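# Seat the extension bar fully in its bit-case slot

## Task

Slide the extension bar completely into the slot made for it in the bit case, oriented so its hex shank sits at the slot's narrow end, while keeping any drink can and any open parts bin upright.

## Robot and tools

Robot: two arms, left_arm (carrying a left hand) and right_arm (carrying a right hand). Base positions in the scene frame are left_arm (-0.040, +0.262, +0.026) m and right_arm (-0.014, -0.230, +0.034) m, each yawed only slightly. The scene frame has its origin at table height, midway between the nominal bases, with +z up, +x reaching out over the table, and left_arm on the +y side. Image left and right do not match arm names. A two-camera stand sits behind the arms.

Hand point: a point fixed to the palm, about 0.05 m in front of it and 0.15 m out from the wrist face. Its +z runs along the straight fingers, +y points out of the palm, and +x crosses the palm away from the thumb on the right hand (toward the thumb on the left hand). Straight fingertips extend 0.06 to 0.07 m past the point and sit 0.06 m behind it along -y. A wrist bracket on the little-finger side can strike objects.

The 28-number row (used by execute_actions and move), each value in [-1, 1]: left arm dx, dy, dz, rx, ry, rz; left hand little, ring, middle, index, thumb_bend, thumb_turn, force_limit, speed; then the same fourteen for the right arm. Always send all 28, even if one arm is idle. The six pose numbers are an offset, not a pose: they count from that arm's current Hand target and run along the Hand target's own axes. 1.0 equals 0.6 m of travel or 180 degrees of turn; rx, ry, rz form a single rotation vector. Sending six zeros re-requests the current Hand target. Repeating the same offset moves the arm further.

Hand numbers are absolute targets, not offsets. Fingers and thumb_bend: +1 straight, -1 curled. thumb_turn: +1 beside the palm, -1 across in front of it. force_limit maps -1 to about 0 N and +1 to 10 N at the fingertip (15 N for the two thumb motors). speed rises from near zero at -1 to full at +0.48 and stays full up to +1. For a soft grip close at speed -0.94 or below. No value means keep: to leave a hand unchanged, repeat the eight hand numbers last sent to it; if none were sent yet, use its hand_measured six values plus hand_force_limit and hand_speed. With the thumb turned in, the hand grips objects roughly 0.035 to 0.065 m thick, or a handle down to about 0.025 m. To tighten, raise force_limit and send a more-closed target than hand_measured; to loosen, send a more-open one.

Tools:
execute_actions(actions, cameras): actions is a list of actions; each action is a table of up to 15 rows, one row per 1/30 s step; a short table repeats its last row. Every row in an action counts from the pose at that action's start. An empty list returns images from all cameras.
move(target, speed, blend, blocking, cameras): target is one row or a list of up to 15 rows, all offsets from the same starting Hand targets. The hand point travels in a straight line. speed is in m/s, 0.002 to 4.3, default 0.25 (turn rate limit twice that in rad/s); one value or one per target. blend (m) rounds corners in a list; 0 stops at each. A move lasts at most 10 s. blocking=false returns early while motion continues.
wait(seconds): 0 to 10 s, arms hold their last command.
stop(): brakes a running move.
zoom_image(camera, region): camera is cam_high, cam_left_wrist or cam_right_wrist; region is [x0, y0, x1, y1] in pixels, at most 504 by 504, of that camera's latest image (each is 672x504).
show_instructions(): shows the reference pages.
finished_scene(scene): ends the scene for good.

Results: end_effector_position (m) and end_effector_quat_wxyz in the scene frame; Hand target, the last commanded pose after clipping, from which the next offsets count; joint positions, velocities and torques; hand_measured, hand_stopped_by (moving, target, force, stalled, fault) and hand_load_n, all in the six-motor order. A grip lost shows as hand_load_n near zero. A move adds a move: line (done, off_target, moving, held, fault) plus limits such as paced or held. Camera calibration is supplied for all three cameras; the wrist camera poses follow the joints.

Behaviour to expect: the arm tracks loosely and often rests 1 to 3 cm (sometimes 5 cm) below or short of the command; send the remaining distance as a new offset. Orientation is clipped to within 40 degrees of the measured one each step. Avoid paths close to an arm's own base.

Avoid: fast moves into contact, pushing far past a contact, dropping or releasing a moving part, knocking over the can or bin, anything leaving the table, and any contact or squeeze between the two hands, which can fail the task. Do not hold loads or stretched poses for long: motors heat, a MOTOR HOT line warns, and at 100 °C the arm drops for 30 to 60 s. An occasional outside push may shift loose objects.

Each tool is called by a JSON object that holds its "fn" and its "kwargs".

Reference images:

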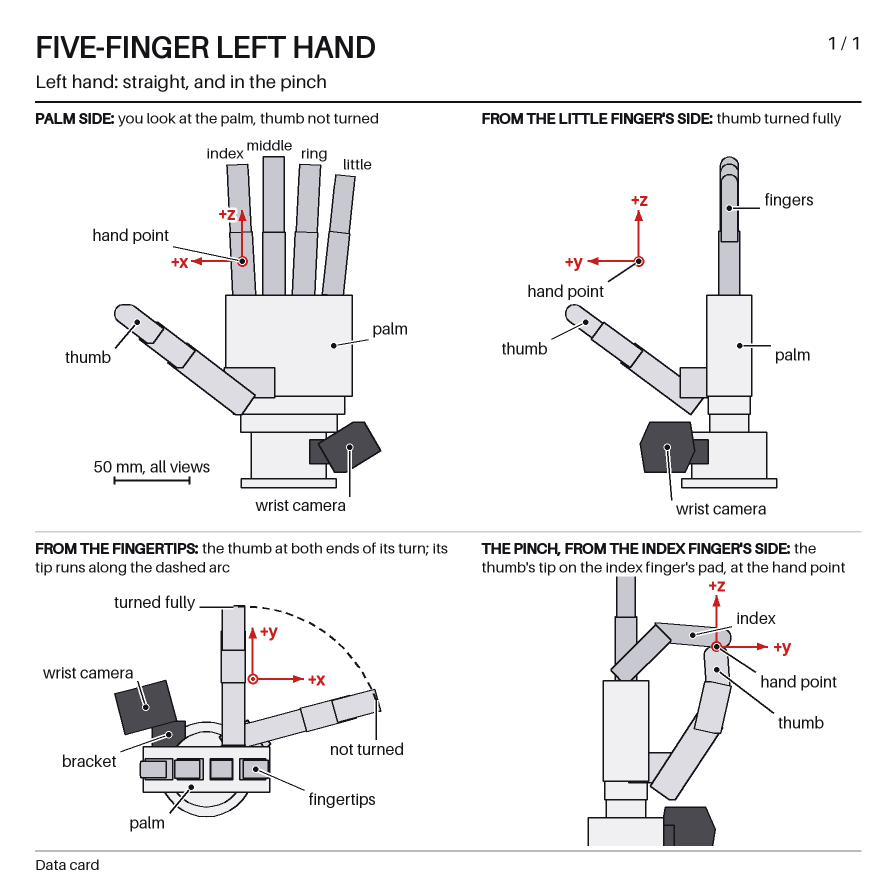

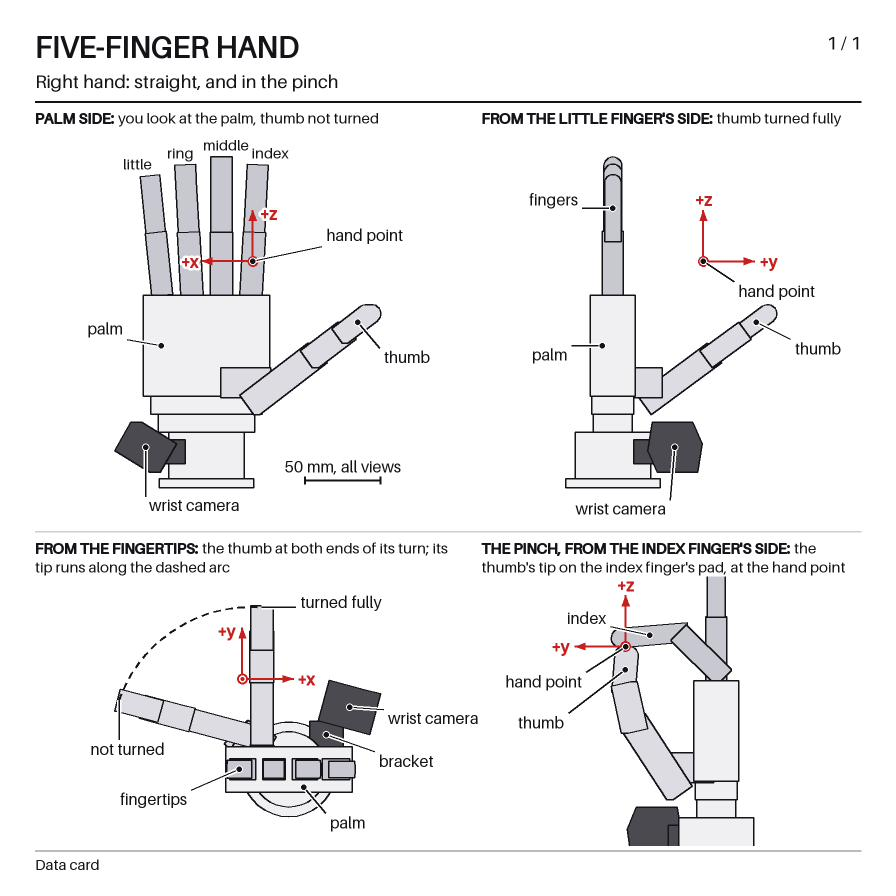

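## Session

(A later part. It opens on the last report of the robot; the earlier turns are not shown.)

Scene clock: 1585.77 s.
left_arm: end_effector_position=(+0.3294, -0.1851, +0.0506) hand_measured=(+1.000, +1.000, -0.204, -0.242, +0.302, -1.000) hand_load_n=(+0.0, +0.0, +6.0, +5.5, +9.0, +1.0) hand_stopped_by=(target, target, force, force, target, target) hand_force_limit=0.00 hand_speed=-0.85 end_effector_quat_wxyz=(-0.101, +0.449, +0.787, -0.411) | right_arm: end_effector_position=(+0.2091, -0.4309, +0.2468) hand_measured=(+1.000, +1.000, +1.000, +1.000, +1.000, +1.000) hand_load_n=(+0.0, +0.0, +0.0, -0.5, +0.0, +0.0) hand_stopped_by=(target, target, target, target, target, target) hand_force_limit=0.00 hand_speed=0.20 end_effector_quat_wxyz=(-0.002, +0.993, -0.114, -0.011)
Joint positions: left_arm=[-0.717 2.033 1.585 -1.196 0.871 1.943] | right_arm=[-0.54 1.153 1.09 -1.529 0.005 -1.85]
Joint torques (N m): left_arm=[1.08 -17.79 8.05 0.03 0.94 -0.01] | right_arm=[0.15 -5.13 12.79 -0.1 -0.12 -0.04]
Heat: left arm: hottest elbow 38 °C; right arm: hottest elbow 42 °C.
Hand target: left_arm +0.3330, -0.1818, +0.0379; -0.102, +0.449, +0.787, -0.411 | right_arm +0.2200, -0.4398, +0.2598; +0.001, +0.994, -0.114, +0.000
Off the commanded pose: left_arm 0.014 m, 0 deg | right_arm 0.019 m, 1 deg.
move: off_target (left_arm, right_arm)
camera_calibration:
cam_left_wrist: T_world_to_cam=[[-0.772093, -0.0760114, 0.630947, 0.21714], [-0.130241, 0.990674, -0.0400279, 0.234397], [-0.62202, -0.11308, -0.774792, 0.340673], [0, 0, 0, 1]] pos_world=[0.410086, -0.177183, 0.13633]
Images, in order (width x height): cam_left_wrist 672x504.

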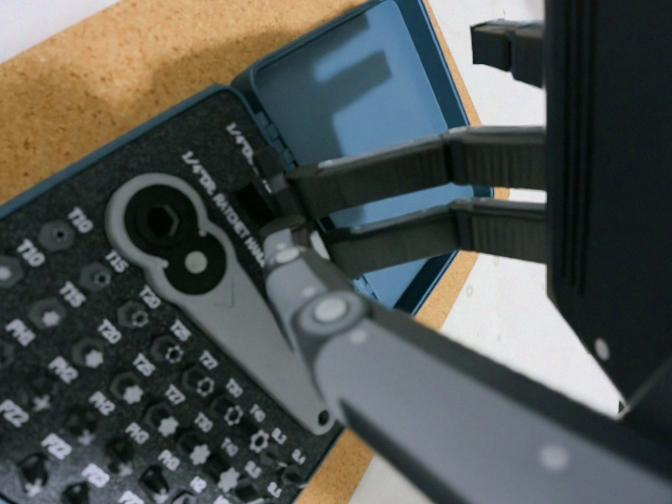

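{"fn": "move", "kwargs": {"target": [0.014,0.002,0.0035,0.0017,0.0072,-0.0088,1,1,-0.5,-0.55,0.3,-1,0.0,-0.85, 0,0,0,0,0,0,1,1,1,1,1,1,0,0.2], "speed": 0.04, "cameras": ["cam_left_wrist"]}}

{"fn": "zoom_image", "kwargs": {"camera": "cam_left_wrist", "region": [180, 120, 340, 300]}}

Scene clock: 1603.87 s.
left_arm: end_effector_position=(+0.3287, -0.1833, +0.0506) hand_measured=(+1.000, +1.000, -0.204, -0.242, +0.302, -1.000) hand_load_n=(+0.0, +0.0, +6.0, +5.5, +9.0, +1.5) hand_stopped_by=(target, target, force, force, target, target) hand_force_limit=0.00 hand_speed=-0.85 end_effector_quat_wxyz=(-0.103, +0.447, +0.788, -0.409) | right_arm: end_effector_position=(+0.2091, -0.4309, +0.2468) hand_measured=(+1.000, +1.000, +1.000, +1.000, +1.000, +1.000) hand_load_n=(+0.0, +0.0, +0.0, +0.0, +0.0, +0.0) hand_stopped_by=(target, target, target, target, target, target) hand_force_limit=0.00 hand_speed=0.20 end_effector_quat_wxyz=(-0.002, +0.993, -0.114, -0.011)
Joint positions: left_arm=[-0.715 2.033 1.585 -1.203 0.869 1.944] | right_arm=[-0.54 1.153 1.09 -1.529 0.005 -1.85]
Joint torques (N m): left_arm=[0.85 -17.49 8.09 -0.65 0.84 -0.02] | right_arm=[0.21 -5.25 12.78 -0.09 -0.11 -0.03]
Heat: left arm: hottest elbow 37 °C; right arm: hottest elbow 42 °C.
Hand target: left_arm +0.3279, -0.1759, +0.0339; -0.117, +0.442, +0.791, -0.406 | right_arm +0.2200, -0.4398, +0.2598; +0.001, +0.994, -0.114, +0.000
Off the commanded pose: left_arm 0.018 m, 2 deg | right_arm 0.019 m, 1 deg.
move: off_target (left_arm, right_arm)
camera_calibration:
cam_left_wrist: T_world_to_cam=[[-0.769279, -0.0799725, 0.633888, 0.214903], [-0.130909, 0.990816, -0.0338666, 0.23242], [-0.625357, -0.109034, -0.772683, 0.342267], [0, 0, 0, 1]] pos_world=[0.409786, -0.17578, 0.136111]
Images, in order (width x height): cam_left_wrist 672x504.

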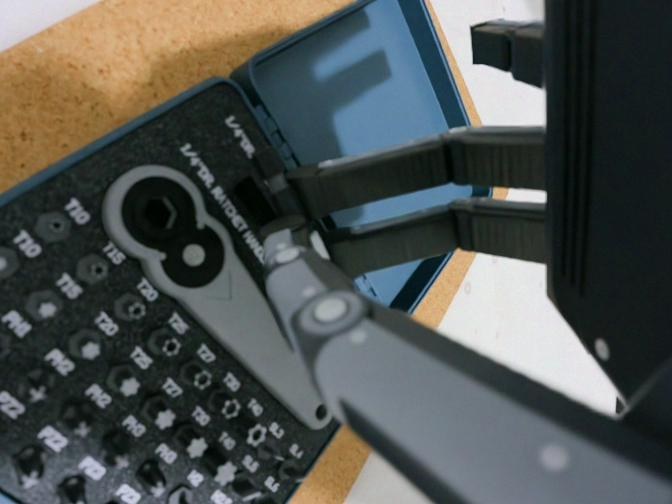

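Scaled by 2.800 from the camera's 672x504 image, which has a finer 960x720 frame.

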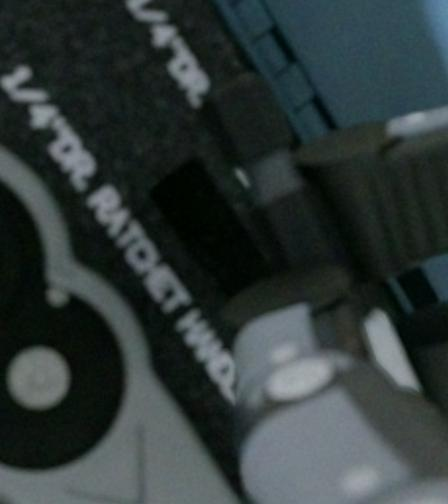

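{"fn": "move", "kwargs": {"target": [0.0,0.0123,0.0107,0,0,0,1,1,-0.5,-0.55,0.3,-1,0.0,-0.85, 0,0,0,0,0,0,1,1,1,1,1,1,0,0.2], "speed": 0.04, "cameras": ["cam_left_wrist","cam_high"]}}

{"fn": "zoom_image", "kwargs": {"camera": "cam_high", "region": [210, 110, 330, 230]}}

Scene clock: 1651.67 s.
left_arm: end_effector_position=(+0.3274, -0.1822, +0.0423) hand_measured=(+1.000, +1.000, -0.204, -0.242, +0.302, -1.000) hand_load_n=(+0.0, +0.0, +6.0, +5.5, +9.5, +1.5) hand_stopped_by=(target, target, force, force, target, target) hand_force_limit=0.00 hand_speed=-0.85 end_effector_quat_wxyz=(-0.110, +0.444, +0.790, -0.408) | right_arm: end_effector_position=(+0.2091, -0.4309, +0.2468) hand_measured=(+1.000, +1.000, +1.000, +1.000, +1.000, +1.000) hand_load_n=(+0.0, +0.0, +0.0, +0.0, +0.0, +0.0) hand_stopped_by=(target, target, target, target, target, target) hand_force_limit=0.00 hand_speed=0.20 end_effector_quat_wxyz=(-0.002, +0.993, -0.114, -0.011)
Joint positions: left_arm=[-0.715 2.048 1.585 -1.203 0.869 1.944] | right_arm=[-0.54 1.153 1.09 -1.529 0.005 -1.85]
Joint torques (N m): left_arm=[1.14 -17.44 7.88 0.06 0.82 0.01] | right_arm=[0.21 -5.19 12.79 -0.1 -0.12 -0.03]
Heat: left arm: hottest shoulder 35 °C; right arm: hottest elbow 42 °C.
Hand target: left_arm +0.3289, -0.1774, +0.0244; -0.117, +0.442, +0.791, -0.406 | right_arm +0.2200, -0.4398, +0.2598; +0.001, +0.994, -0.114, +0.000
Off the commanded pose: left_arm 0.019 m, 1 deg | right_arm 0.019 m, 1 deg.
move: off_target (left_arm, right_arm)
camera_calibration:
cam_left_wrist: T_world_to_cam=[[-0.761773, -0.0861939, 0.642084, 0.21534], [-0.131194, 0.991099, -0.0226036, 0.230605], [-0.634421, -0.101457, -0.766301, 0.339191], [0, 0, 0, 1]] pos_world=[0.409484, -0.175578, 0.126868]
Images, in order (width x height): cam_high 672x504, cam_left_wrist 672x504.

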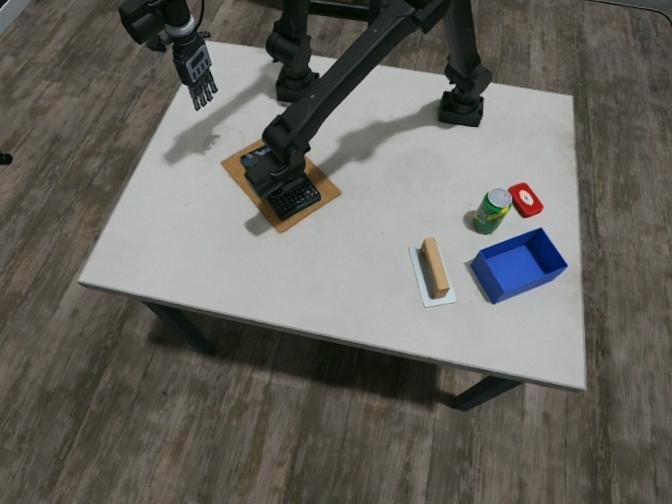

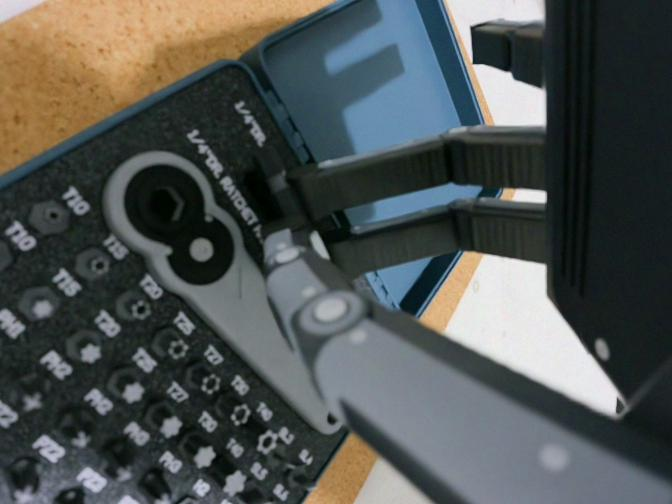

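Scaled by 4.200 from the camera's 672x504 image, which has a finer 960x720 frame.

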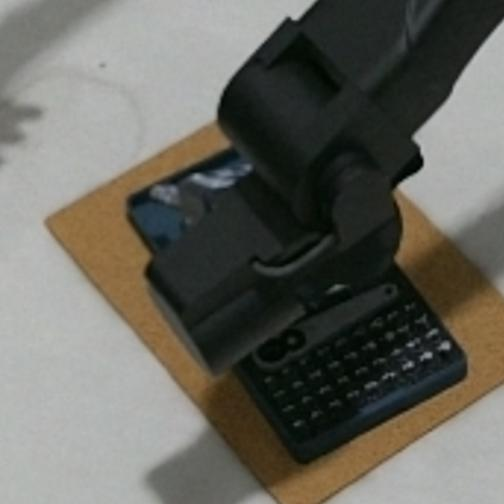

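{"fn": "zoom_image", "kwargs": {"camera": "cam_left_wrist", "region": [200, 120, 360, 300]}}

Scaled by 2.800 from the camera's 672x504 image, which has a finer 960x720 frame.

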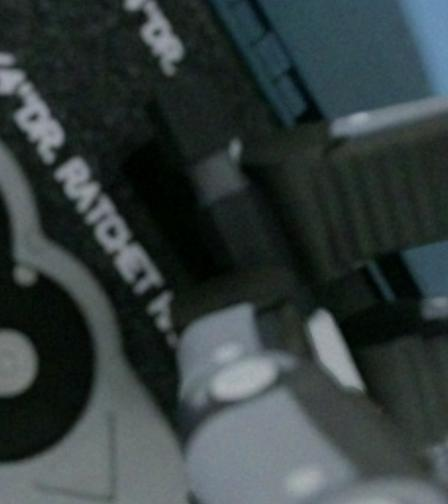

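{"fn": "move", "kwargs": {"target": [0.0052,-0.0091,0.009,0,0,0,1,1,-0.5,-0.55,0.3,-1,0.0,-0.85, 0,0,0,0,0,0,1,1,1,1,1,1,0,0.2], "speed": 0.04, "cameras": ["cam_left_wrist"]}}

{"fn": "zoom_image", "kwargs": {"camera": "cam_left_wrist", "region": [200, 120, 360, 300]}}

Scene clock: 1670.00 s.
left_arm: end_effector_position=(+0.3249, -0.1813, +0.0379) hand_measured=(+1.000, +1.000, -0.204, -0.242, +0.302, -1.000) hand_load_n=(+0.0, +0.0, +4.5, +5.5, +9.5, +1.5) hand_stopped_by=(target, target, force, force, target, target) hand_force_limit=0.00 hand_speed=-0.85 end_effector_quat_wxyz=(-0.111, +0.444, +0.789, -0.410) | right_arm: end_effector_position=(+0.2091, -0.4309, +0.2468) hand_measured=(+1.000, +1.000, +1.000, +1.000, +1.000, +1.000) hand_load_n=(+0.0, +0.0, +0.0, +0.0, +0.0, +0.0) hand_stopped_by=(target, target, target, target, target, target) hand_force_limit=0.00 hand_speed=0.20 end_effector_quat_wxyz=(-0.002, +0.993, -0.114, -0.011)
Joint positions: left_arm=[-0.715 2.048 1.571 -1.189 0.874 1.944] | right_arm=[-0.54 1.153 1.09 -1.529 0.005 -1.85]
Joint torques (N m): left_arm=[0.32 -17.96 7.23 0.28 0.69 -0.17] | right_arm=[0.15 -5.25 12.77 -0.06 -0.12 -0.02]
Heat: left arm: hottest shoulder 37 °C; right arm: hottest elbow 42 °C.
Hand target: left_arm +0.3208, -0.1793, +0.0245; -0.117, +0.442, +0.791, -0.406 | right_arm +0.2200, -0.4398, +0.2598; +0.001, +0.994, -0.114, +0.000
Off the commanded pose: left_arm 0.014 m, 1 deg | right_arm 0.019 m, 1 deg.
move: off_target (left_arm, right_arm)
camera_calibration:
cam_left_wrist: T_world_to_cam=[[-0.759699, -0.0841832, 0.644803, 0.215969], [-0.131809, 0.990936, -0.0259229, 0.229549], [-0.636776, -0.104685, -0.763909, 0.334428], [0, 0, 0, 1]] pos_world=[0.407284, -0.174278, 0.122165]
Images, in order (width x height): cam_left_wrist 672x504.

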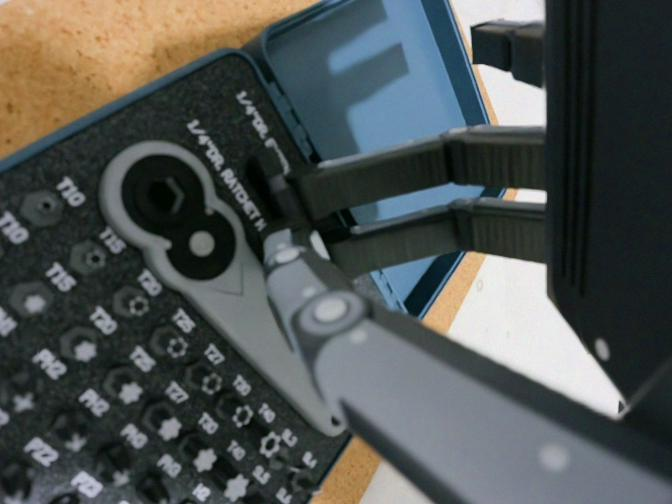

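Scaled by 2.800 from the camera's 672x504 image, which has a finer 960x720 frame.

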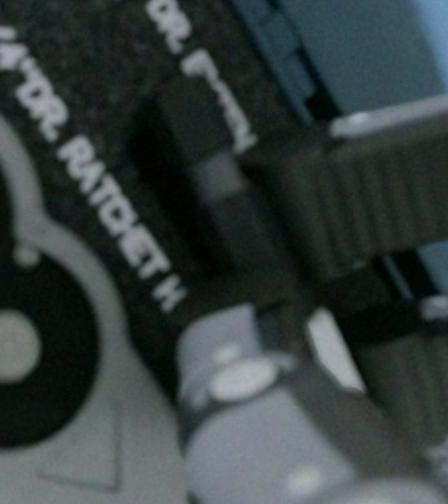

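{"fn": "move", "kwargs": {"target": [-0.0008,-0.0133,0.0105,0,0,0,1,1,-0.5,-0.55,0.3,-1,0.0,-0.85, 0,0,0,0,0,0,1,1,1,1,1,1,0,0.2], "speed": 0.04, "cameras": ["cam_left_wrist"]}}

{"fn": "zoom_image", "kwargs": {"camera": "cam_left_wrist", "region": [200, 120, 360, 300]}}

Scene clock: 1685.77 s.
left_arm: end_effector_position=(+0.3235, -0.1823, +0.0377) hand_measured=(+1.000, +1.000, -0.204, -0.242, +0.302, -1.000) hand_load_n=(+0.0, +0.0, +4.0, +5.5, +9.5, +1.5) hand_stopped_by=(target, target, force, force, target, target) hand_force_limit=0.00 hand_speed=-0.85 end_effector_quat_wxyz=(-0.107, +0.442, +0.791, -0.410) | right_arm: end_effector_position=(+0.2091, -0.4309, +0.2468) hand_measured=(+1.000, +1.000, +1.000, +1.000, +1.000, +1.000) hand_load_n=(+0.0, +0.0, +0.0, +0.0, +0.0, +0.0) hand_stopped_by=(target, target, target, target, target, target) hand_force_limit=0.00 hand_speed=0.20 end_effector_quat_wxyz=(-0.002, +0.993, -0.114, -0.011)
Joint positions: left_arm=[-0.718 2.041 1.559 -1.168 0.874 1.928] | right_arm=[-0.54 1.153 1.09 -1.529 0.005 -1.85]
Joint torques (N m): left_arm=[-0.91 -18.55 7.12 0.23 0.74 -0.22] | right_arm=[0.09 -5.19 12.81 -0.12 -0.11 -0.03]
Heat: left arm: hottest shoulder 38 °C; right arm: hottest elbow 42 °C.
Hand target: left_arm +0.3126, -0.1853, +0.0264; -0.118, +0.442, +0.791, -0.406 | right_arm +0.2200, -0.4398, +0.2598; +0.001, +0.994, -0.114, +0.000
Off the commanded pose: left_arm 0.016 m, 1 deg | right_arm 0.019 m, 1 deg.
move: off_target (left_arm, right_arm)
camera_calibration:
cam_left_wrist: T_world_to_cam=[[-0.761291, -0.0889713, 0.642278, 0.214624], [-0.13899, 0.989909, -0.0276182, 0.232634], [-0.633339, -0.110296, -0.765974, 0.331211], [0, 0, 0, 1]] pos_world=[0.405494, -0.17466, 0.122276]
Images, in order (width x height): cam_left_wrist 672x504.

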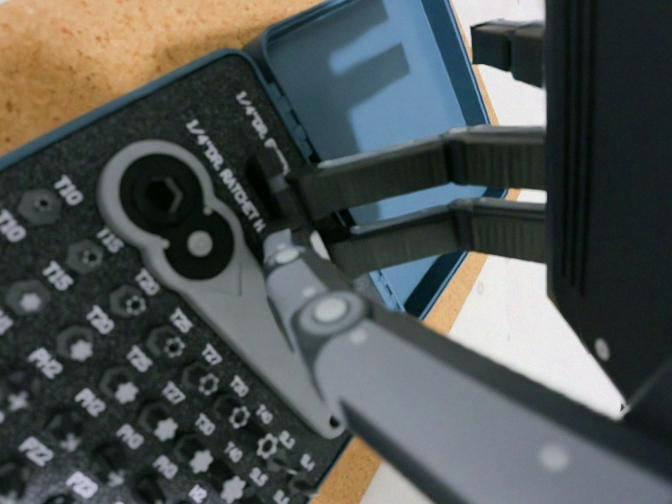

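Scaled by 2.800 from the camera's 672x504 image, which has a finer 960x720 frame.

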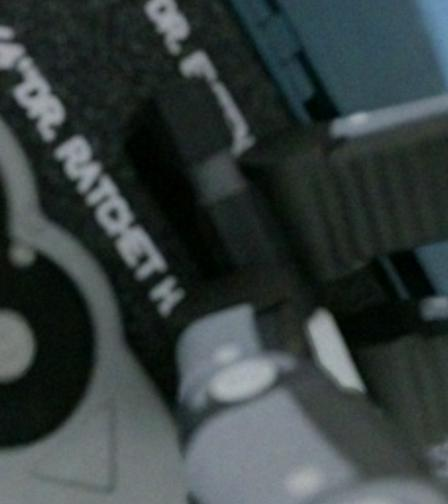

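{"fn": "move", "kwargs": {"target": [-0.0047,-0.0202,-0.0143,0,0,0,1,1,-0.5,-0.55,0.3,-1,0.0,-0.85, 0,0,0,0,0,0,1,1,1,1,1,1,0,0.2], "speed": 0.04, "cameras": ["cam_left_wrist"]}}

{"fn": "zoom_image", "kwargs": {"camera": "cam_left_wrist", "region": [200, 120, 360, 300]}}

Scene clock: 1706.30 s.
left_arm: end_effector_position=(+0.3202, -0.1849, +0.0392) hand_measured=(+1.000, +1.000, -0.204, -0.242, +0.302, -1.000) hand_load_n=(+0.0, +0.0, +5.0, +5.5, +9.5, +1.5) hand_stopped_by=(target, target, force, force, target, target) hand_force_limit=0.00 hand_speed=-0.85 end_effector_quat_wxyz=(-0.108, +0.445, +0.789, -0.408) | right_arm: end_effector_position=(+0.2091, -0.4309, +0.2468) hand_measured=(+1.000, +1.000, +1.000, +1.000, +1.000, +1.000) hand_load_n=(+0.0, +0.0, +0.0, +0.0, +0.0, +0.0) hand_stopped_by=(target, target, target, target, target, target) hand_force_limit=0.00 hand_speed=0.20 end_effector_quat_wxyz=(-0.002, +0.993, -0.114, -0.011)
Joint positions: left_arm=[-0.727 2.038 1.559 -1.169 0.87 1.927] | right_arm=[-0.54 1.153 1.09 -1.529 0.005 -1.85]
Joint torques (N m): left_arm=[-0.91 -19.72 8.01 -0.77 0.97 -0.3] | right_arm=[0.21 -5.25 12.77 -0.09 -0.11 -0.03]
Heat: left arm: hottest shoulder 36 °C; right arm: hottest elbow 42 °C.
Hand target: left_arm +0.3118, -0.1862, +0.0413; -0.118, +0.442, +0.791, -0.406 | right_arm +0.2200, -0.4398, +0.2598; +0.001, +0.994, -0.114, +0.000
Off the commanded pose: left_arm 0.009 m, 1 deg | right_arm 0.019 m, 1 deg.
move: off_target (right_arm)
camera_calibration:
cam_left_wrist: T_world_to_cam=[[-0.764459, -0.0840691, 0.639168, 0.21302], [-0.131018, 0.99103, -0.0263506, 0.232418], [-0.631219, -0.103886, -0.768616, 0.330612], [0, 0, 0, 1]] pos_world=[0.401984, -0.178079, 0.124083]
Images, in order (width x height): cam_left_wrist 672x504.

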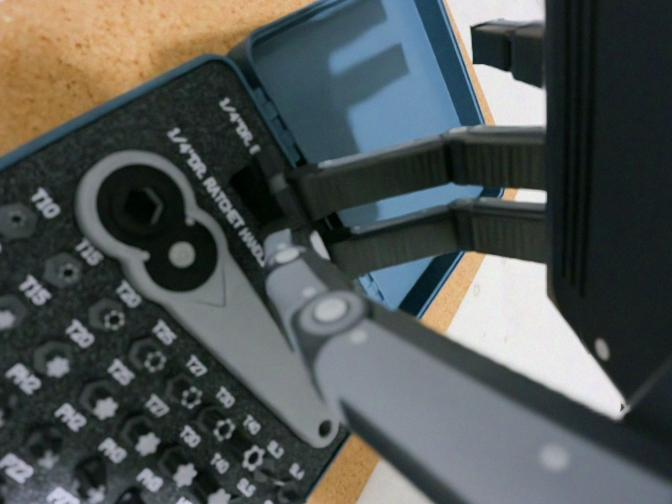

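Scaled by 2.800 from the camera's 672x504 image, which has a finer 960x720 frame.

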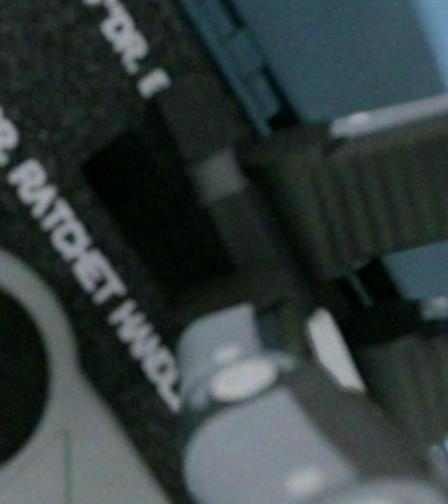

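{"fn": "move", "kwargs": {"target": [0.0085,0.0058,0.0065,0,0,0,1,1,-0.5,-0.55,0.3,-1,0.0,-0.85, 0,0,0,0,0,0,1,1,1,1,1,1,0,0.2], "speed": 0.04, "cameras": ["cam_left_wrist"]}}

{"fn": "zoom_image", "kwargs": {"camera": "cam_left_wrist", "region": [200, 120, 360, 300]}}

Scene clock: 1714.70 s.
left_arm: end_effector_position=(+0.3175, -0.1826, +0.0390) hand_measured=(+1.000, +1.000, -0.204, -0.242, +0.302, -1.000) hand_load_n=(+0.0, +0.0, +5.0, +5.5, +9.0, +1.5) hand_stopped_by=(target, target, force, force, target, target) hand_force_limit=0.00 hand_speed=-0.85 end_effector_quat_wxyz=(-0.110, +0.444, +0.790, -0.408) | right_arm: end_effector_position=(+0.2091, -0.4309, +0.2468) hand_measured=(+1.000, +1.000, +1.000, +1.000, +1.000, +1.000) hand_load_n=(+0.0, +0.0, +0.0, +0.0, +0.0, +0.0) hand_stopped_by=(target, target, target, target, target, target) hand_force_limit=0.00 hand_speed=0.20 end_effector_quat_wxyz=(-0.002, +0.993, -0.114, -0.011)
Joint positions: left_arm=[-0.727 2.032 1.549 -1.169 0.87 1.926] | right_arm=[-0.54 1.153 1.09 -1.529 0.005 -1.85]
Joint torques (N m): left_arm=[-0.5 -19.14 7.28 -0.2 0.94 -0.31] | right_arm=[0.15 -5.25 12.79 -0.09 -0.11 -0.03]
Heat: left arm: hottest shoulder 36 °C; right arm: hottest elbow 42 °C.
Hand target: left_arm +0.3088, -0.1833, +0.0353; -0.118, +0.442, +0.791, -0.406 | right_arm +0.2200, -0.4398, +0.2598; +0.001, +0.994, -0.114, +0.000
Off the commanded pose: left_arm 0.009 m, 1 deg | right_arm 0.019 m, 1 deg.
move: off_target (right_arm)
camera_calibration:
cam_left_wrist: T_world_to_cam=[[-0.762076, -0.0862542, 0.641717, 0.209962], [-0.131357, 0.991073, -0.0227828, 0.229697], [-0.634023, -0.101656, -0.766603, 0.330122], [0, 0, 0, 1]] pos_world=[0.399484, -0.175978, 0.12357]
Images, in order (width x height): cam_left_wrist 672x504.

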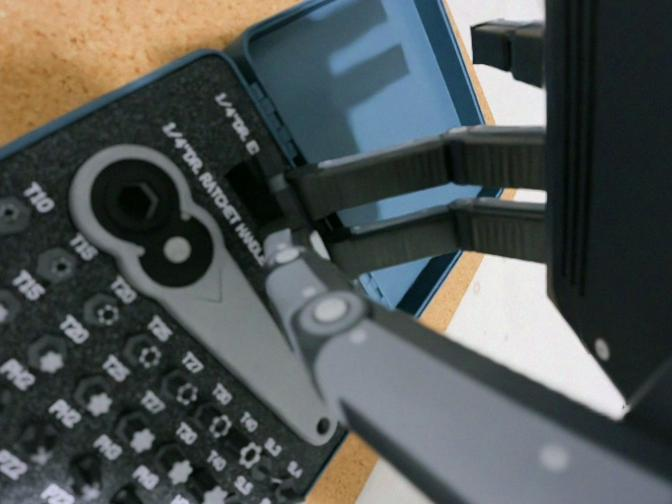

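Scaled by 2.800 from the camera's 672x504 image, which has a finer 960x720 frame.

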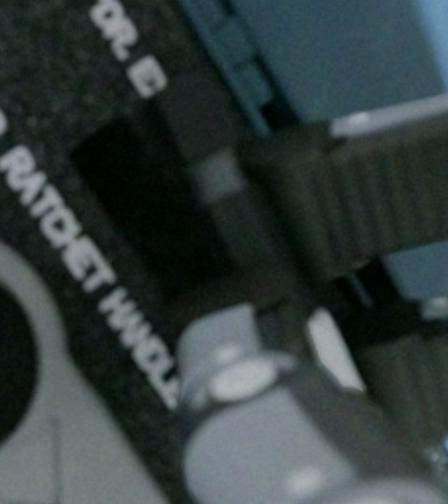

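{"fn": "move", "kwargs": {"target": [0,0,0,0,0,0,1,1,-0.5,-0.55,0.5,-1,0.0,-0.6, 0,0,0,0,0,0,1,1,1,1,1,1,0,0.2], "speed": 0.04, "cameras": ["cam_left_wrist"]}}

{"fn": "zoom_image", "kwargs": {"camera": "cam_left_wrist", "region": [180, 120, 360, 320]}}

Scene clock: 1725.13 s.
left_arm: end_effector_position=(+0.3151, -0.1839, +0.0399) hand_measured=(+1.000, +1.000, -0.204, -0.244, +0.500, -1.000) hand_load_n=(+0.0, +0.0, -0.5, +0.0, +0.0, +0.0) hand_stopped_by=(target, target, force, force, target, target) hand_force_limit=0.00 hand_speed=-0.60 end_effector_quat_wxyz=(-0.111, +0.445, +0.788, -0.410) | right_arm: end_effector_position=(+0.2091, -0.4309, +0.2468) hand_measured=(+1.000, +1.000, +1.000, +1.000, +1.000, +1.000) hand_load_n=(+0.0, +0.0, +0.0, +0.0, +0.0, +0.0) hand_stopped_by=(target, target, target, target, target, target) hand_force_limit=0.00 hand_speed=0.20 end_effector_quat_wxyz=(-0.002, +0.993, -0.114, -0.011)
Joint positions: left_arm=[-0.73 2.03 1.547 -1.169 0.874 1.926] | right_arm=[-0.54 1.153 1.09 -1.529 0.005 -1.85]
Joint torques (N m): left_arm=[0.15 -18.73 7.34 0.1 0.79 -0.3] | right_arm=[0.03 -5.07 12.74 -0.12 -0.11 -0.03]
Heat: left arm: hottest shoulder 36 °C; right arm: hottest elbow 42 °C.
Hand target: left_arm +0.3086, -0.1834, +0.0354; -0.118, +0.442, +0.791, -0.406 | right_arm +0.2200, -0.4398, +0.2598; +0.001, +0.994, -0.114, +0.000
Off the commanded pose: left_arm 0.008 m, 1 deg | right_arm 0.019 m, 1 deg.
move: off_target (right_arm)
camera_calibration:
cam_left_wrist: T_world_to_cam=[[-0.760783, -0.0819946, 0.643805, 0.207843], [-0.128258, 0.991418, -0.0252955, 0.229873], [-0.636206, -0.101817, -0.764771, 0.329724], [0, 0, 0, 1]] pos_world=[0.397379, -0.177286, 0.124167]
Images, in order (width x height): cam_left_wrist 672x504.

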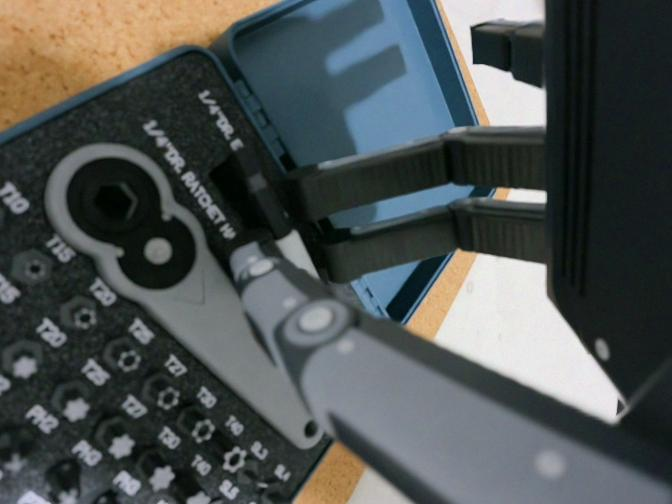

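Scaled by 2.520 from the camera's 672x504 image, which has a finer 960x720 frame.

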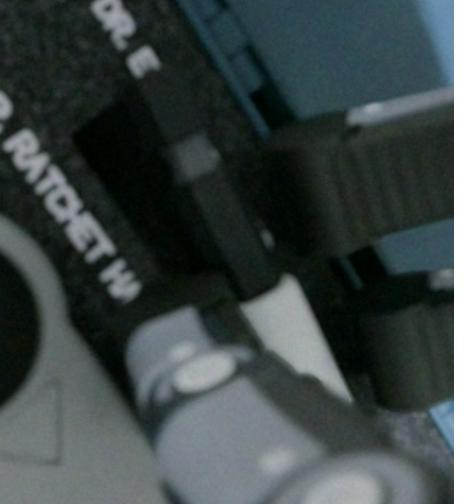

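{"fn": "move", "kwargs": {"target": [0.0023,0.0088,-0.0145,0,0,0,1,1,-0.5,-0.55,0.5,-1,0.0,-0.6, 0,0,0,0,0,0,1,1,1,1,1,1,0,0.2], "speed": 0.03, "cameras": ["cam_left_wrist"]}}

{"fn": "zoom_image", "kwargs": {"camera": "cam_left_wrist", "region": [180, 120, 360, 320]}}

Scene clock: 1742.53 s.
left_arm: end_effector_position=(+0.3145, -0.1821, +0.0400) hand_measured=(+1.000, +1.000, -0.204, -0.244, +0.500, -1.000) hand_load_n=(+0.0, +0.0, -0.5, +0.0, +0.0, +0.0) hand_stopped_by=(target, target, force, force, target, target) hand_force_limit=0.00 hand_speed=-0.60 end_effector_quat_wxyz=(-0.114, +0.443, +0.790, -0.409) | right_arm: end_effector_position=(+0.2091, -0.4309, +0.2468) hand_measured=(+1.000, +1.000, +1.000, +1.000, +1.000, +1.000) hand_load_n=(+0.0, +0.0, +0.0, +0.0, +0.0, +0.0) hand_stopped_by=(target, target, target, target, target, target) hand_force_limit=0.00 hand_speed=0.20 end_effector_quat_wxyz=(-0.002, +0.993, -0.114, -0.011)
Joint positions: left_arm=[-0.729 2.03 1.547 -1.176 0.873 1.926] | right_arm=[-0.54 1.153 1.09 -1.529 0.005 -1.85]
Joint torques (N m): left_arm=[1.2 -19.78 8.03 -0.54 0.72 -0.04] | right_arm=[0.15 -5.19 12.81 -0.1 -0.11 -0.02]
Heat: left arm: hottest shoulder 38 °C; right arm: hottest elbow 42 °C.
Hand target: left_arm +0.3158, -0.1761, +0.0367; -0.118, +0.442, +0.791, -0.406 | right_arm +0.2200, -0.4398, +0.2598; +0.001, +0.994, -0.114, +0.000
Off the commanded pose: left_arm 0.007 m, 1 deg | right_arm 0.019 m, 1 deg.
move: off_target (right_arm)
camera_calibration:
cam_left_wrist: T_world_to_cam=[[-0.757375, -0.0865799, 0.647215, 0.205374], [-0.129897, 0.991338, -0.0193924, 0.228255], [-0.639929, -0.0987588, -0.762061, 0.331263], [0, 0, 0, 1]] pos_world=[0.39718, -0.175781, 0.123948]
Images, in order (width x height): cam_left_wrist 672x504.

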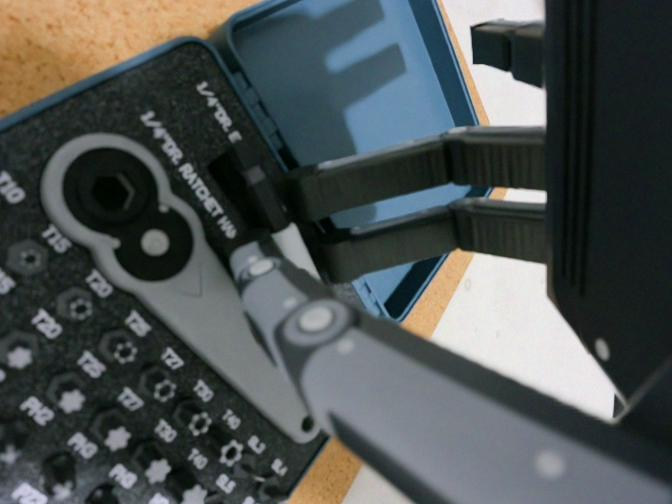

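Scaled by 2.520 from the camera's 672x504 image, which has a finer 960x720 frame.

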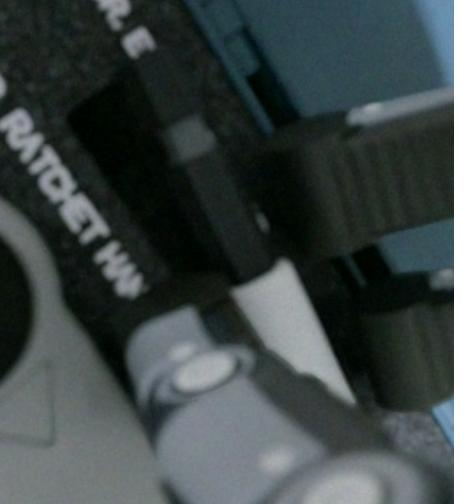

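{"fn": "move", "kwargs": {"target": [0,0,0,0,0,0,1,1,-0.5,-0.55,0.5,0.6,0.0,-0.3, 0,0,0,0,0,0,1,1,1,1,1,1,0,0.2], "speed": 0.03, "cameras": ["cam_left_wrist"]}}

{"fn": "zoom_image", "kwargs": {"camera": "cam_left_wrist", "region": [180, 120, 380, 320]}}

Scene clock: 1770.10 s.
left_arm: end_effector_position=(+0.3145, -0.1823, +0.0401) hand_measured=(+1.000, +1.000, -0.204, -0.244, +0.500, +0.600) hand_load_n=(+0.0, +0.0, +0.0, +0.0, +0.0, +0.0) hand_stopped_by=(target, target, force, force, target, target) hand_force_limit=0.00 hand_speed=-0.30 end_effector_quat_wxyz=(-0.113, +0.445, +0.789, -0.409) | right_arm: end_effector_position=(+0.2091, -0.4309, +0.2468) hand_measured=(+1.000, +1.000, +1.000, +1.000, +1.000, +1.000) hand_load_n=(+0.0, +0.0, +0.0, +0.0, +0.0, +0.0) hand_stopped_by=(target, target, target, target, target, target) hand_force_limit=0.00 hand_speed=0.20 end_effector_quat_wxyz=(-0.002, +0.993, -0.114, -0.011)
Joint positions: left_arm=[-0.729 2.03 1.547 -1.177 0.874 1.93] | right_arm=[-0.54 1.153 1.09 -1.529 0.005 -1.85]
Joint torques (N m): left_arm=[0.91 -18.73 8.05 -0.72 0.63 -0.11] | right_arm=[0.15 -5.25 12.77 -0.1 -0.11 -0.03]
Heat: left arm: hottest shoulder 39 °C; right arm: hottest elbow 43 °C.
Hand target: left_arm +0.3158, -0.1761, +0.0367; -0.118, +0.442, +0.791, -0.406 | right_arm +0.2200, -0.4398, +0.2598; +0.001, +0.994, -0.114, +0.000
Off the commanded pose: left_arm 0.007 m, 1 deg | right_arm 0.019 m, 1 deg.
move: off_target (right_arm)
camera_calibration:
cam_left_wrist: T_world_to_cam=[[-0.758258, -0.0830798, 0.646639, 0.206175], [-0.127562, 0.991583, -0.0221825, 0.228011], [-0.639353, -0.0993064, -0.762473, 0.33105], [0, 0, 0, 1]] pos_world=[0.397077, -0.176088, 0.124154]
Images, in order (width x height): cam_left_wrist 672x504.

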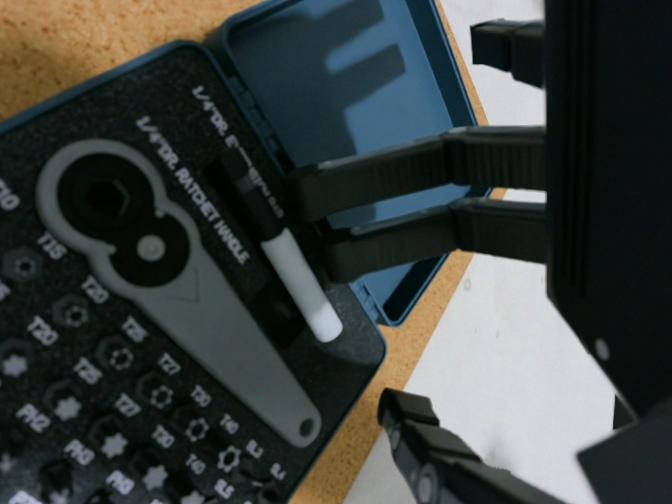

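Scaled by 2.520 from the camera's 672x504 image, which has a finer 960x720 frame.

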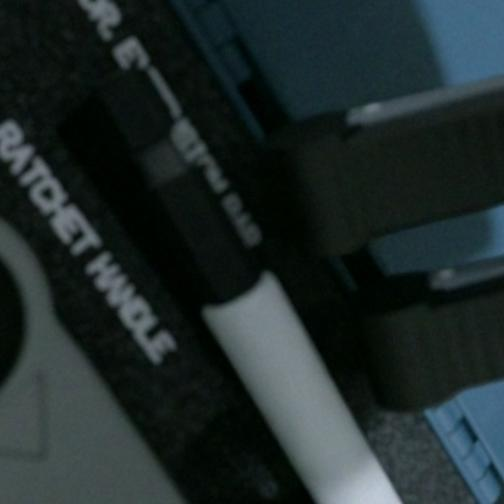

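{"fn": "zoom_image", "kwargs": {"camera": "cam_left_wrist", "region": [220, 220, 380, 370]}}

Scaled by 3.150 from the camera's 672x504 image, which has a finer 960x720 frame.

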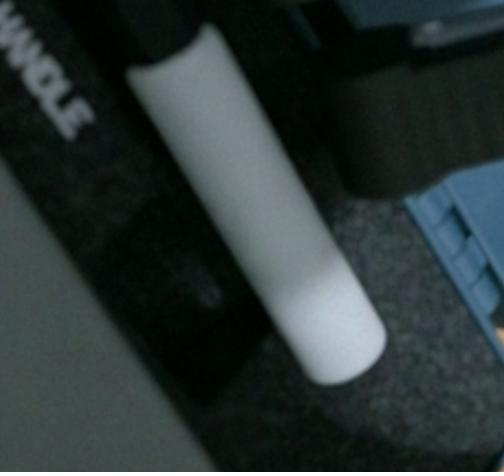

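{"fn": "move", "kwargs": {"target": [0.0027,0.0064,-0.0081,0,0,0,1,1,-0.5,-0.55,0.5,0.6,0.0,-0.3, 0,0,0,0,0,0,1,1,1,1,1,1,0,0.2], "speed": 0.03, "cameras": ["cam_left_wrist"]}}

{"fn": "zoom_image", "kwargs": {"camera": "cam_left_wrist", "region": [180, 120, 380, 370]}}

Scene clock: 1843.97 s.
left_arm: end_effector_position=(+0.3169, -0.1767, +0.0401) hand_measured=(+1.000, +1.000, -0.204, -0.244, +0.500, +0.600) hand_load_n=(+0.0, +0.0, +0.0, +0.0, +0.0, +0.0) hand_stopped_by=(target, target, force, force, target, target) hand_force_limit=0.00 hand_speed=-0.30 end_effector_quat_wxyz=(-0.115, +0.443, +0.790, -0.408) | right_arm: end_effector_position=(+0.2091, -0.4309, +0.2468) hand_measured=(+1.000, +1.000, +1.000, +1.000, +1.000, +1.000) hand_load_n=(+0.0, +0.0, +0.0, +0.0, +0.0, +0.0) hand_stopped_by=(target, target, target, target, target, target) hand_force_limit=0.00 hand_speed=0.20 end_effector_quat_wxyz=(-0.002, +0.993, -0.114, -0.011)
Joint positions: left_arm=[-0.719 2.03 1.547 -1.191 0.871 1.94] | right_arm=[-0.54 1.153 1.09 -1.529 0.005 -1.85]
Joint torques (N m): left_arm=[1.32 -18.55 8.13 -0.7 0.69 -0.01] | right_arm=[0.21 -5.19 12.79 -0.12 -0.11 -0.04]
Heat: left arm: hottest shoulder 40 °C; right arm: hottest elbow 43 °C.
Hand target: left_arm +0.3198, -0.1712, +0.0367; -0.118, +0.442, +0.791, -0.406 | right_arm +0.2200, -0.4398, +0.2598; +0.001, +0.994, -0.114, +0.000
Off the commanded pose: left_arm 0.007 m, 0 deg | right_arm 0.019 m, 1 deg.
move: off_target (right_arm)
camera_calibration:
cam_left_wrist: T_world_to_cam=[[-0.755981, -0.0888622, 0.648534, 0.20669], [-0.130226, 0.991356, -0.015966, 0.223146], [-0.64151, -0.0965263, -0.761018, 0.334316], [0, 0, 0, 1]] pos_world=[0.39978, -0.17058, 0.123938]
Images, in order (width x height): cam_left_wrist 672x504.

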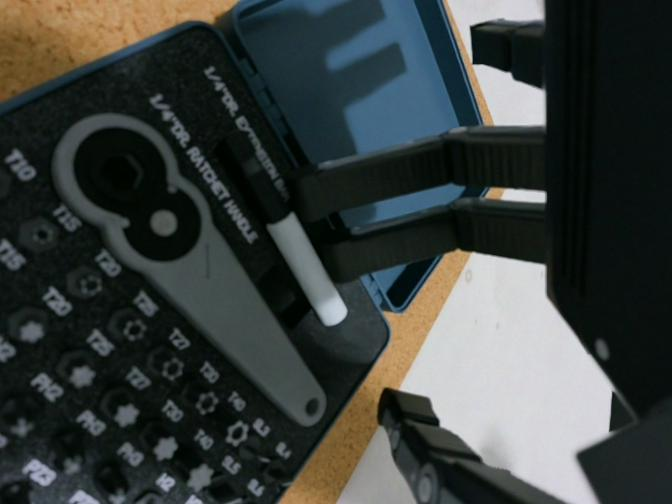

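Scaled by 2.016 from the camera's 672x504 image, which has a finer 960x720 frame.

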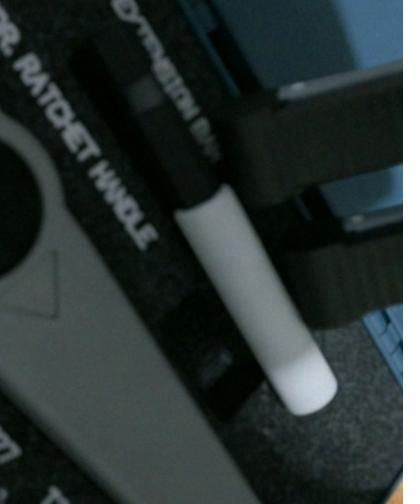

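{"fn": "move", "kwargs": {"target": [[0,0,0,0,0,0,1,1,-0.5,-0.55,0.52,-1,0.0,-0.4, 0,0,0,0,0,0,1,1,1,1,1,1,0,0.2],[0,0,0,0,0,0,1,1,-0.5,-0.55,0.25,-1,-0.7,-0.8, 0,0,0,0,0,0,1,1,1,1,1,1,0,0.2]], "speed": 0.03, "cameras": ["cam_left_wrist"]}}

{"fn": "zoom_image", "kwargs": {"camera": "cam_left_wrist", "region": [180, 100, 380, 350]}}

Scene clock: 1904.87 s.
left_arm: end_effector_position=(+0.3143, -0.1724, +0.0411) hand_measured=(+1.000, +1.000, -0.204, -0.244, +0.250, -1.000) hand_load_n=(+0.0, +0.0, +0.0, +0.0, +0.0, +0.0) hand_stopped_by=(target, target, force, force, target, target) hand_force_limit=-0.70 hand_speed=-0.80 end_effector_quat_wxyz=(-0.123, +0.439, +0.793, -0.405) | right_arm: end_effector_position=(+0.2091, -0.4309, +0.2468) hand_measured=(+1.000, +1.000, +1.000, +1.000, +1.000, +1.000) hand_load_n=(+0.0, +0.0, +0.0, +0.0, +0.0, +0.0) hand_stopped_by=(target, target, target, target, target, target) hand_force_limit=0.00 hand_speed=0.20 end_effector_quat_wxyz=(-0.002, +0.993, -0.114, -0.011)
Joint positions: left_arm=[-0.717 2.029 1.547 -1.211 0.868 1.941] | right_arm=[-0.54 1.153 1.09 -1.529 0.005 -1.85]
Joint torques (N m): left_arm=[1.08 -18.78 8.18 -0.16 0.87 0] | right_arm=[0.26 -5.13 12.79 -0.1 -0.11 -0.02]
Heat: left arm: hottest shoulder 40 °C; right arm: hottest elbow 43 °C.
Hand target: left_arm +0.3199, -0.1711, +0.0368; -0.118, +0.442, +0.791, -0.406 | right_arm +0.2200, -0.4398, +0.2598; +0.001, +0.994, -0.114, +0.000
Off the commanded pose: left_arm 0.007 m, 1 deg | right_arm 0.019 m, 1 deg.
move: off_target (right_arm)
camera_calibration:
cam_left_wrist: T_world_to_cam=[[-0.747735, -0.0992833, 0.656533, 0.199769], [-0.131675, 0.991293, -0.0000597446, 0.218452], [-0.65081, -0.0864936, -0.754298, 0.338101], [0, 0, 0, 1]] pos_world=[0.398178, -0.167472, 0.123887]
Images, in order (width x height): cam_left_wrist 672x504.

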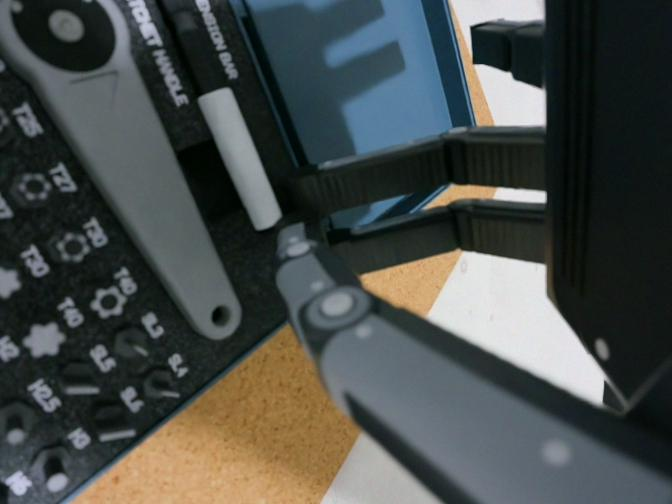

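Scaled by 2.016 from the camera's 672x504 image, which has a finer 960x720 frame.

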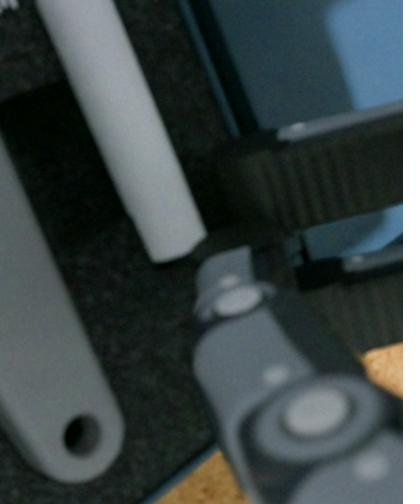

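{"fn": "move", "kwargs": {"target": [0.01,-0.09,-0.11,0,0,0,1,1,-0.5,-0.55,0.25,-1,-0.7,-0.8, 0,0,0,0,0,0,1,1,1,1,1,1,0,0.2], "speed": 0.1, "cameras": ["cam_left_wrist","cam_high"]}}

{"fn": "zoom_image", "kwargs": {"camera": "cam_left_wrist", "region": [80, 0, 330, 250]}}

Scene clock: 1918.10 s.
left_arm: end_effector_position=(+0.3046, -0.1391, +0.1032) hand_measured=(+1.000, +1.000, -0.204, -0.244, +0.250, -1.000) hand_load_n=(+0.0, +0.0, +0.0, +0.0, +0.0, +0.0) hand_stopped_by=(target, target, force, force, target, target) hand_force_limit=-0.70 hand_speed=-0.80 end_effector_quat_wxyz=(-0.138, +0.431, +0.795, -0.403) | right_arm: end_effector_position=(+0.2091, -0.4309, +0.2468) hand_measured=(+1.000, +1.000, +1.000, +1.000, +1.000, +1.000) hand_load_n=(+0.0, +0.0, +0.0, +0.5, +0.0, +0.0) hand_stopped_by=(target, target, target, target, target, target) hand_force_limit=0.00 hand_speed=0.20 end_effector_quat_wxyz=(-0.002, +0.993, -0.114, -0.011)
Joint positions: left_arm=[-0.682 1.922 1.547 -1.391 0.864 1.992] | right_arm=[-0.54 1.153 1.09 -1.529 0.005 -1.85]
Joint torques (N m): left_arm=[1.26 -16.97 12.05 -0.76 0.78 -0.02] | right_arm=[0.15 -5.13 12.81 -0.1 -0.11 -0.03]
Heat: left arm: hottest shoulder 39 °C; right arm: hottest elbow 43 °C.
Hand target: left_arm +0.3197, -0.1459, +0.1184; -0.118, +0.442, +0.791, -0.406 | right_arm +0.2200, -0.4398, +0.2598; +0.001, +0.994, -0.114, +0.000
Off the commanded pose: left_arm 0.023 m, 3 deg | right_arm 0.019 m, 1 deg.
move: off_target (left_arm, right_arm)
camera_calibration:
cam_left_wrist: T_world_to_cam=[[-0.728991, -0.114271, 0.674918, 0.145323], [-0.133469, 0.990772, 0.0235854, 0.182229], [-0.671385, -0.0728871, -0.737516, 0.388019], [0, 0, 0, 1]] pos_world=[0.390771, -0.13566, 0.183791]
Images, in order (width x height): cam_high 672x504, cam_left_wrist 672x504.

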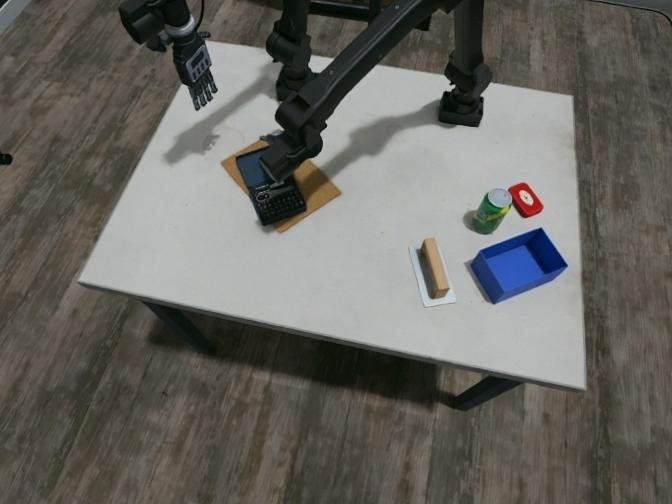

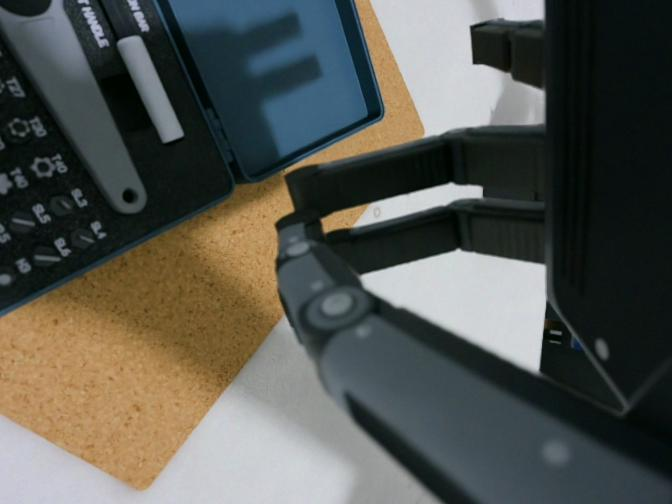

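Scaled by 2.016 from the camera's 672x504 image, which has a finer 960x720 frame.

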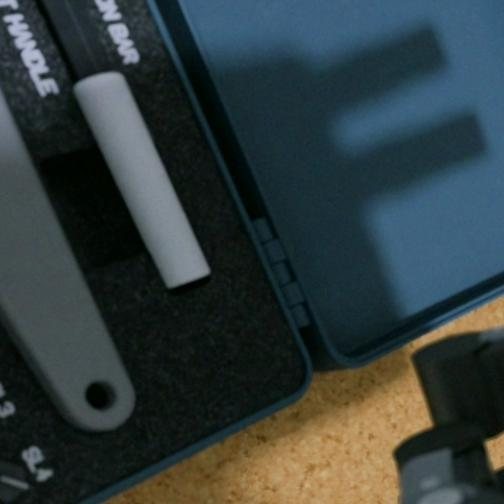

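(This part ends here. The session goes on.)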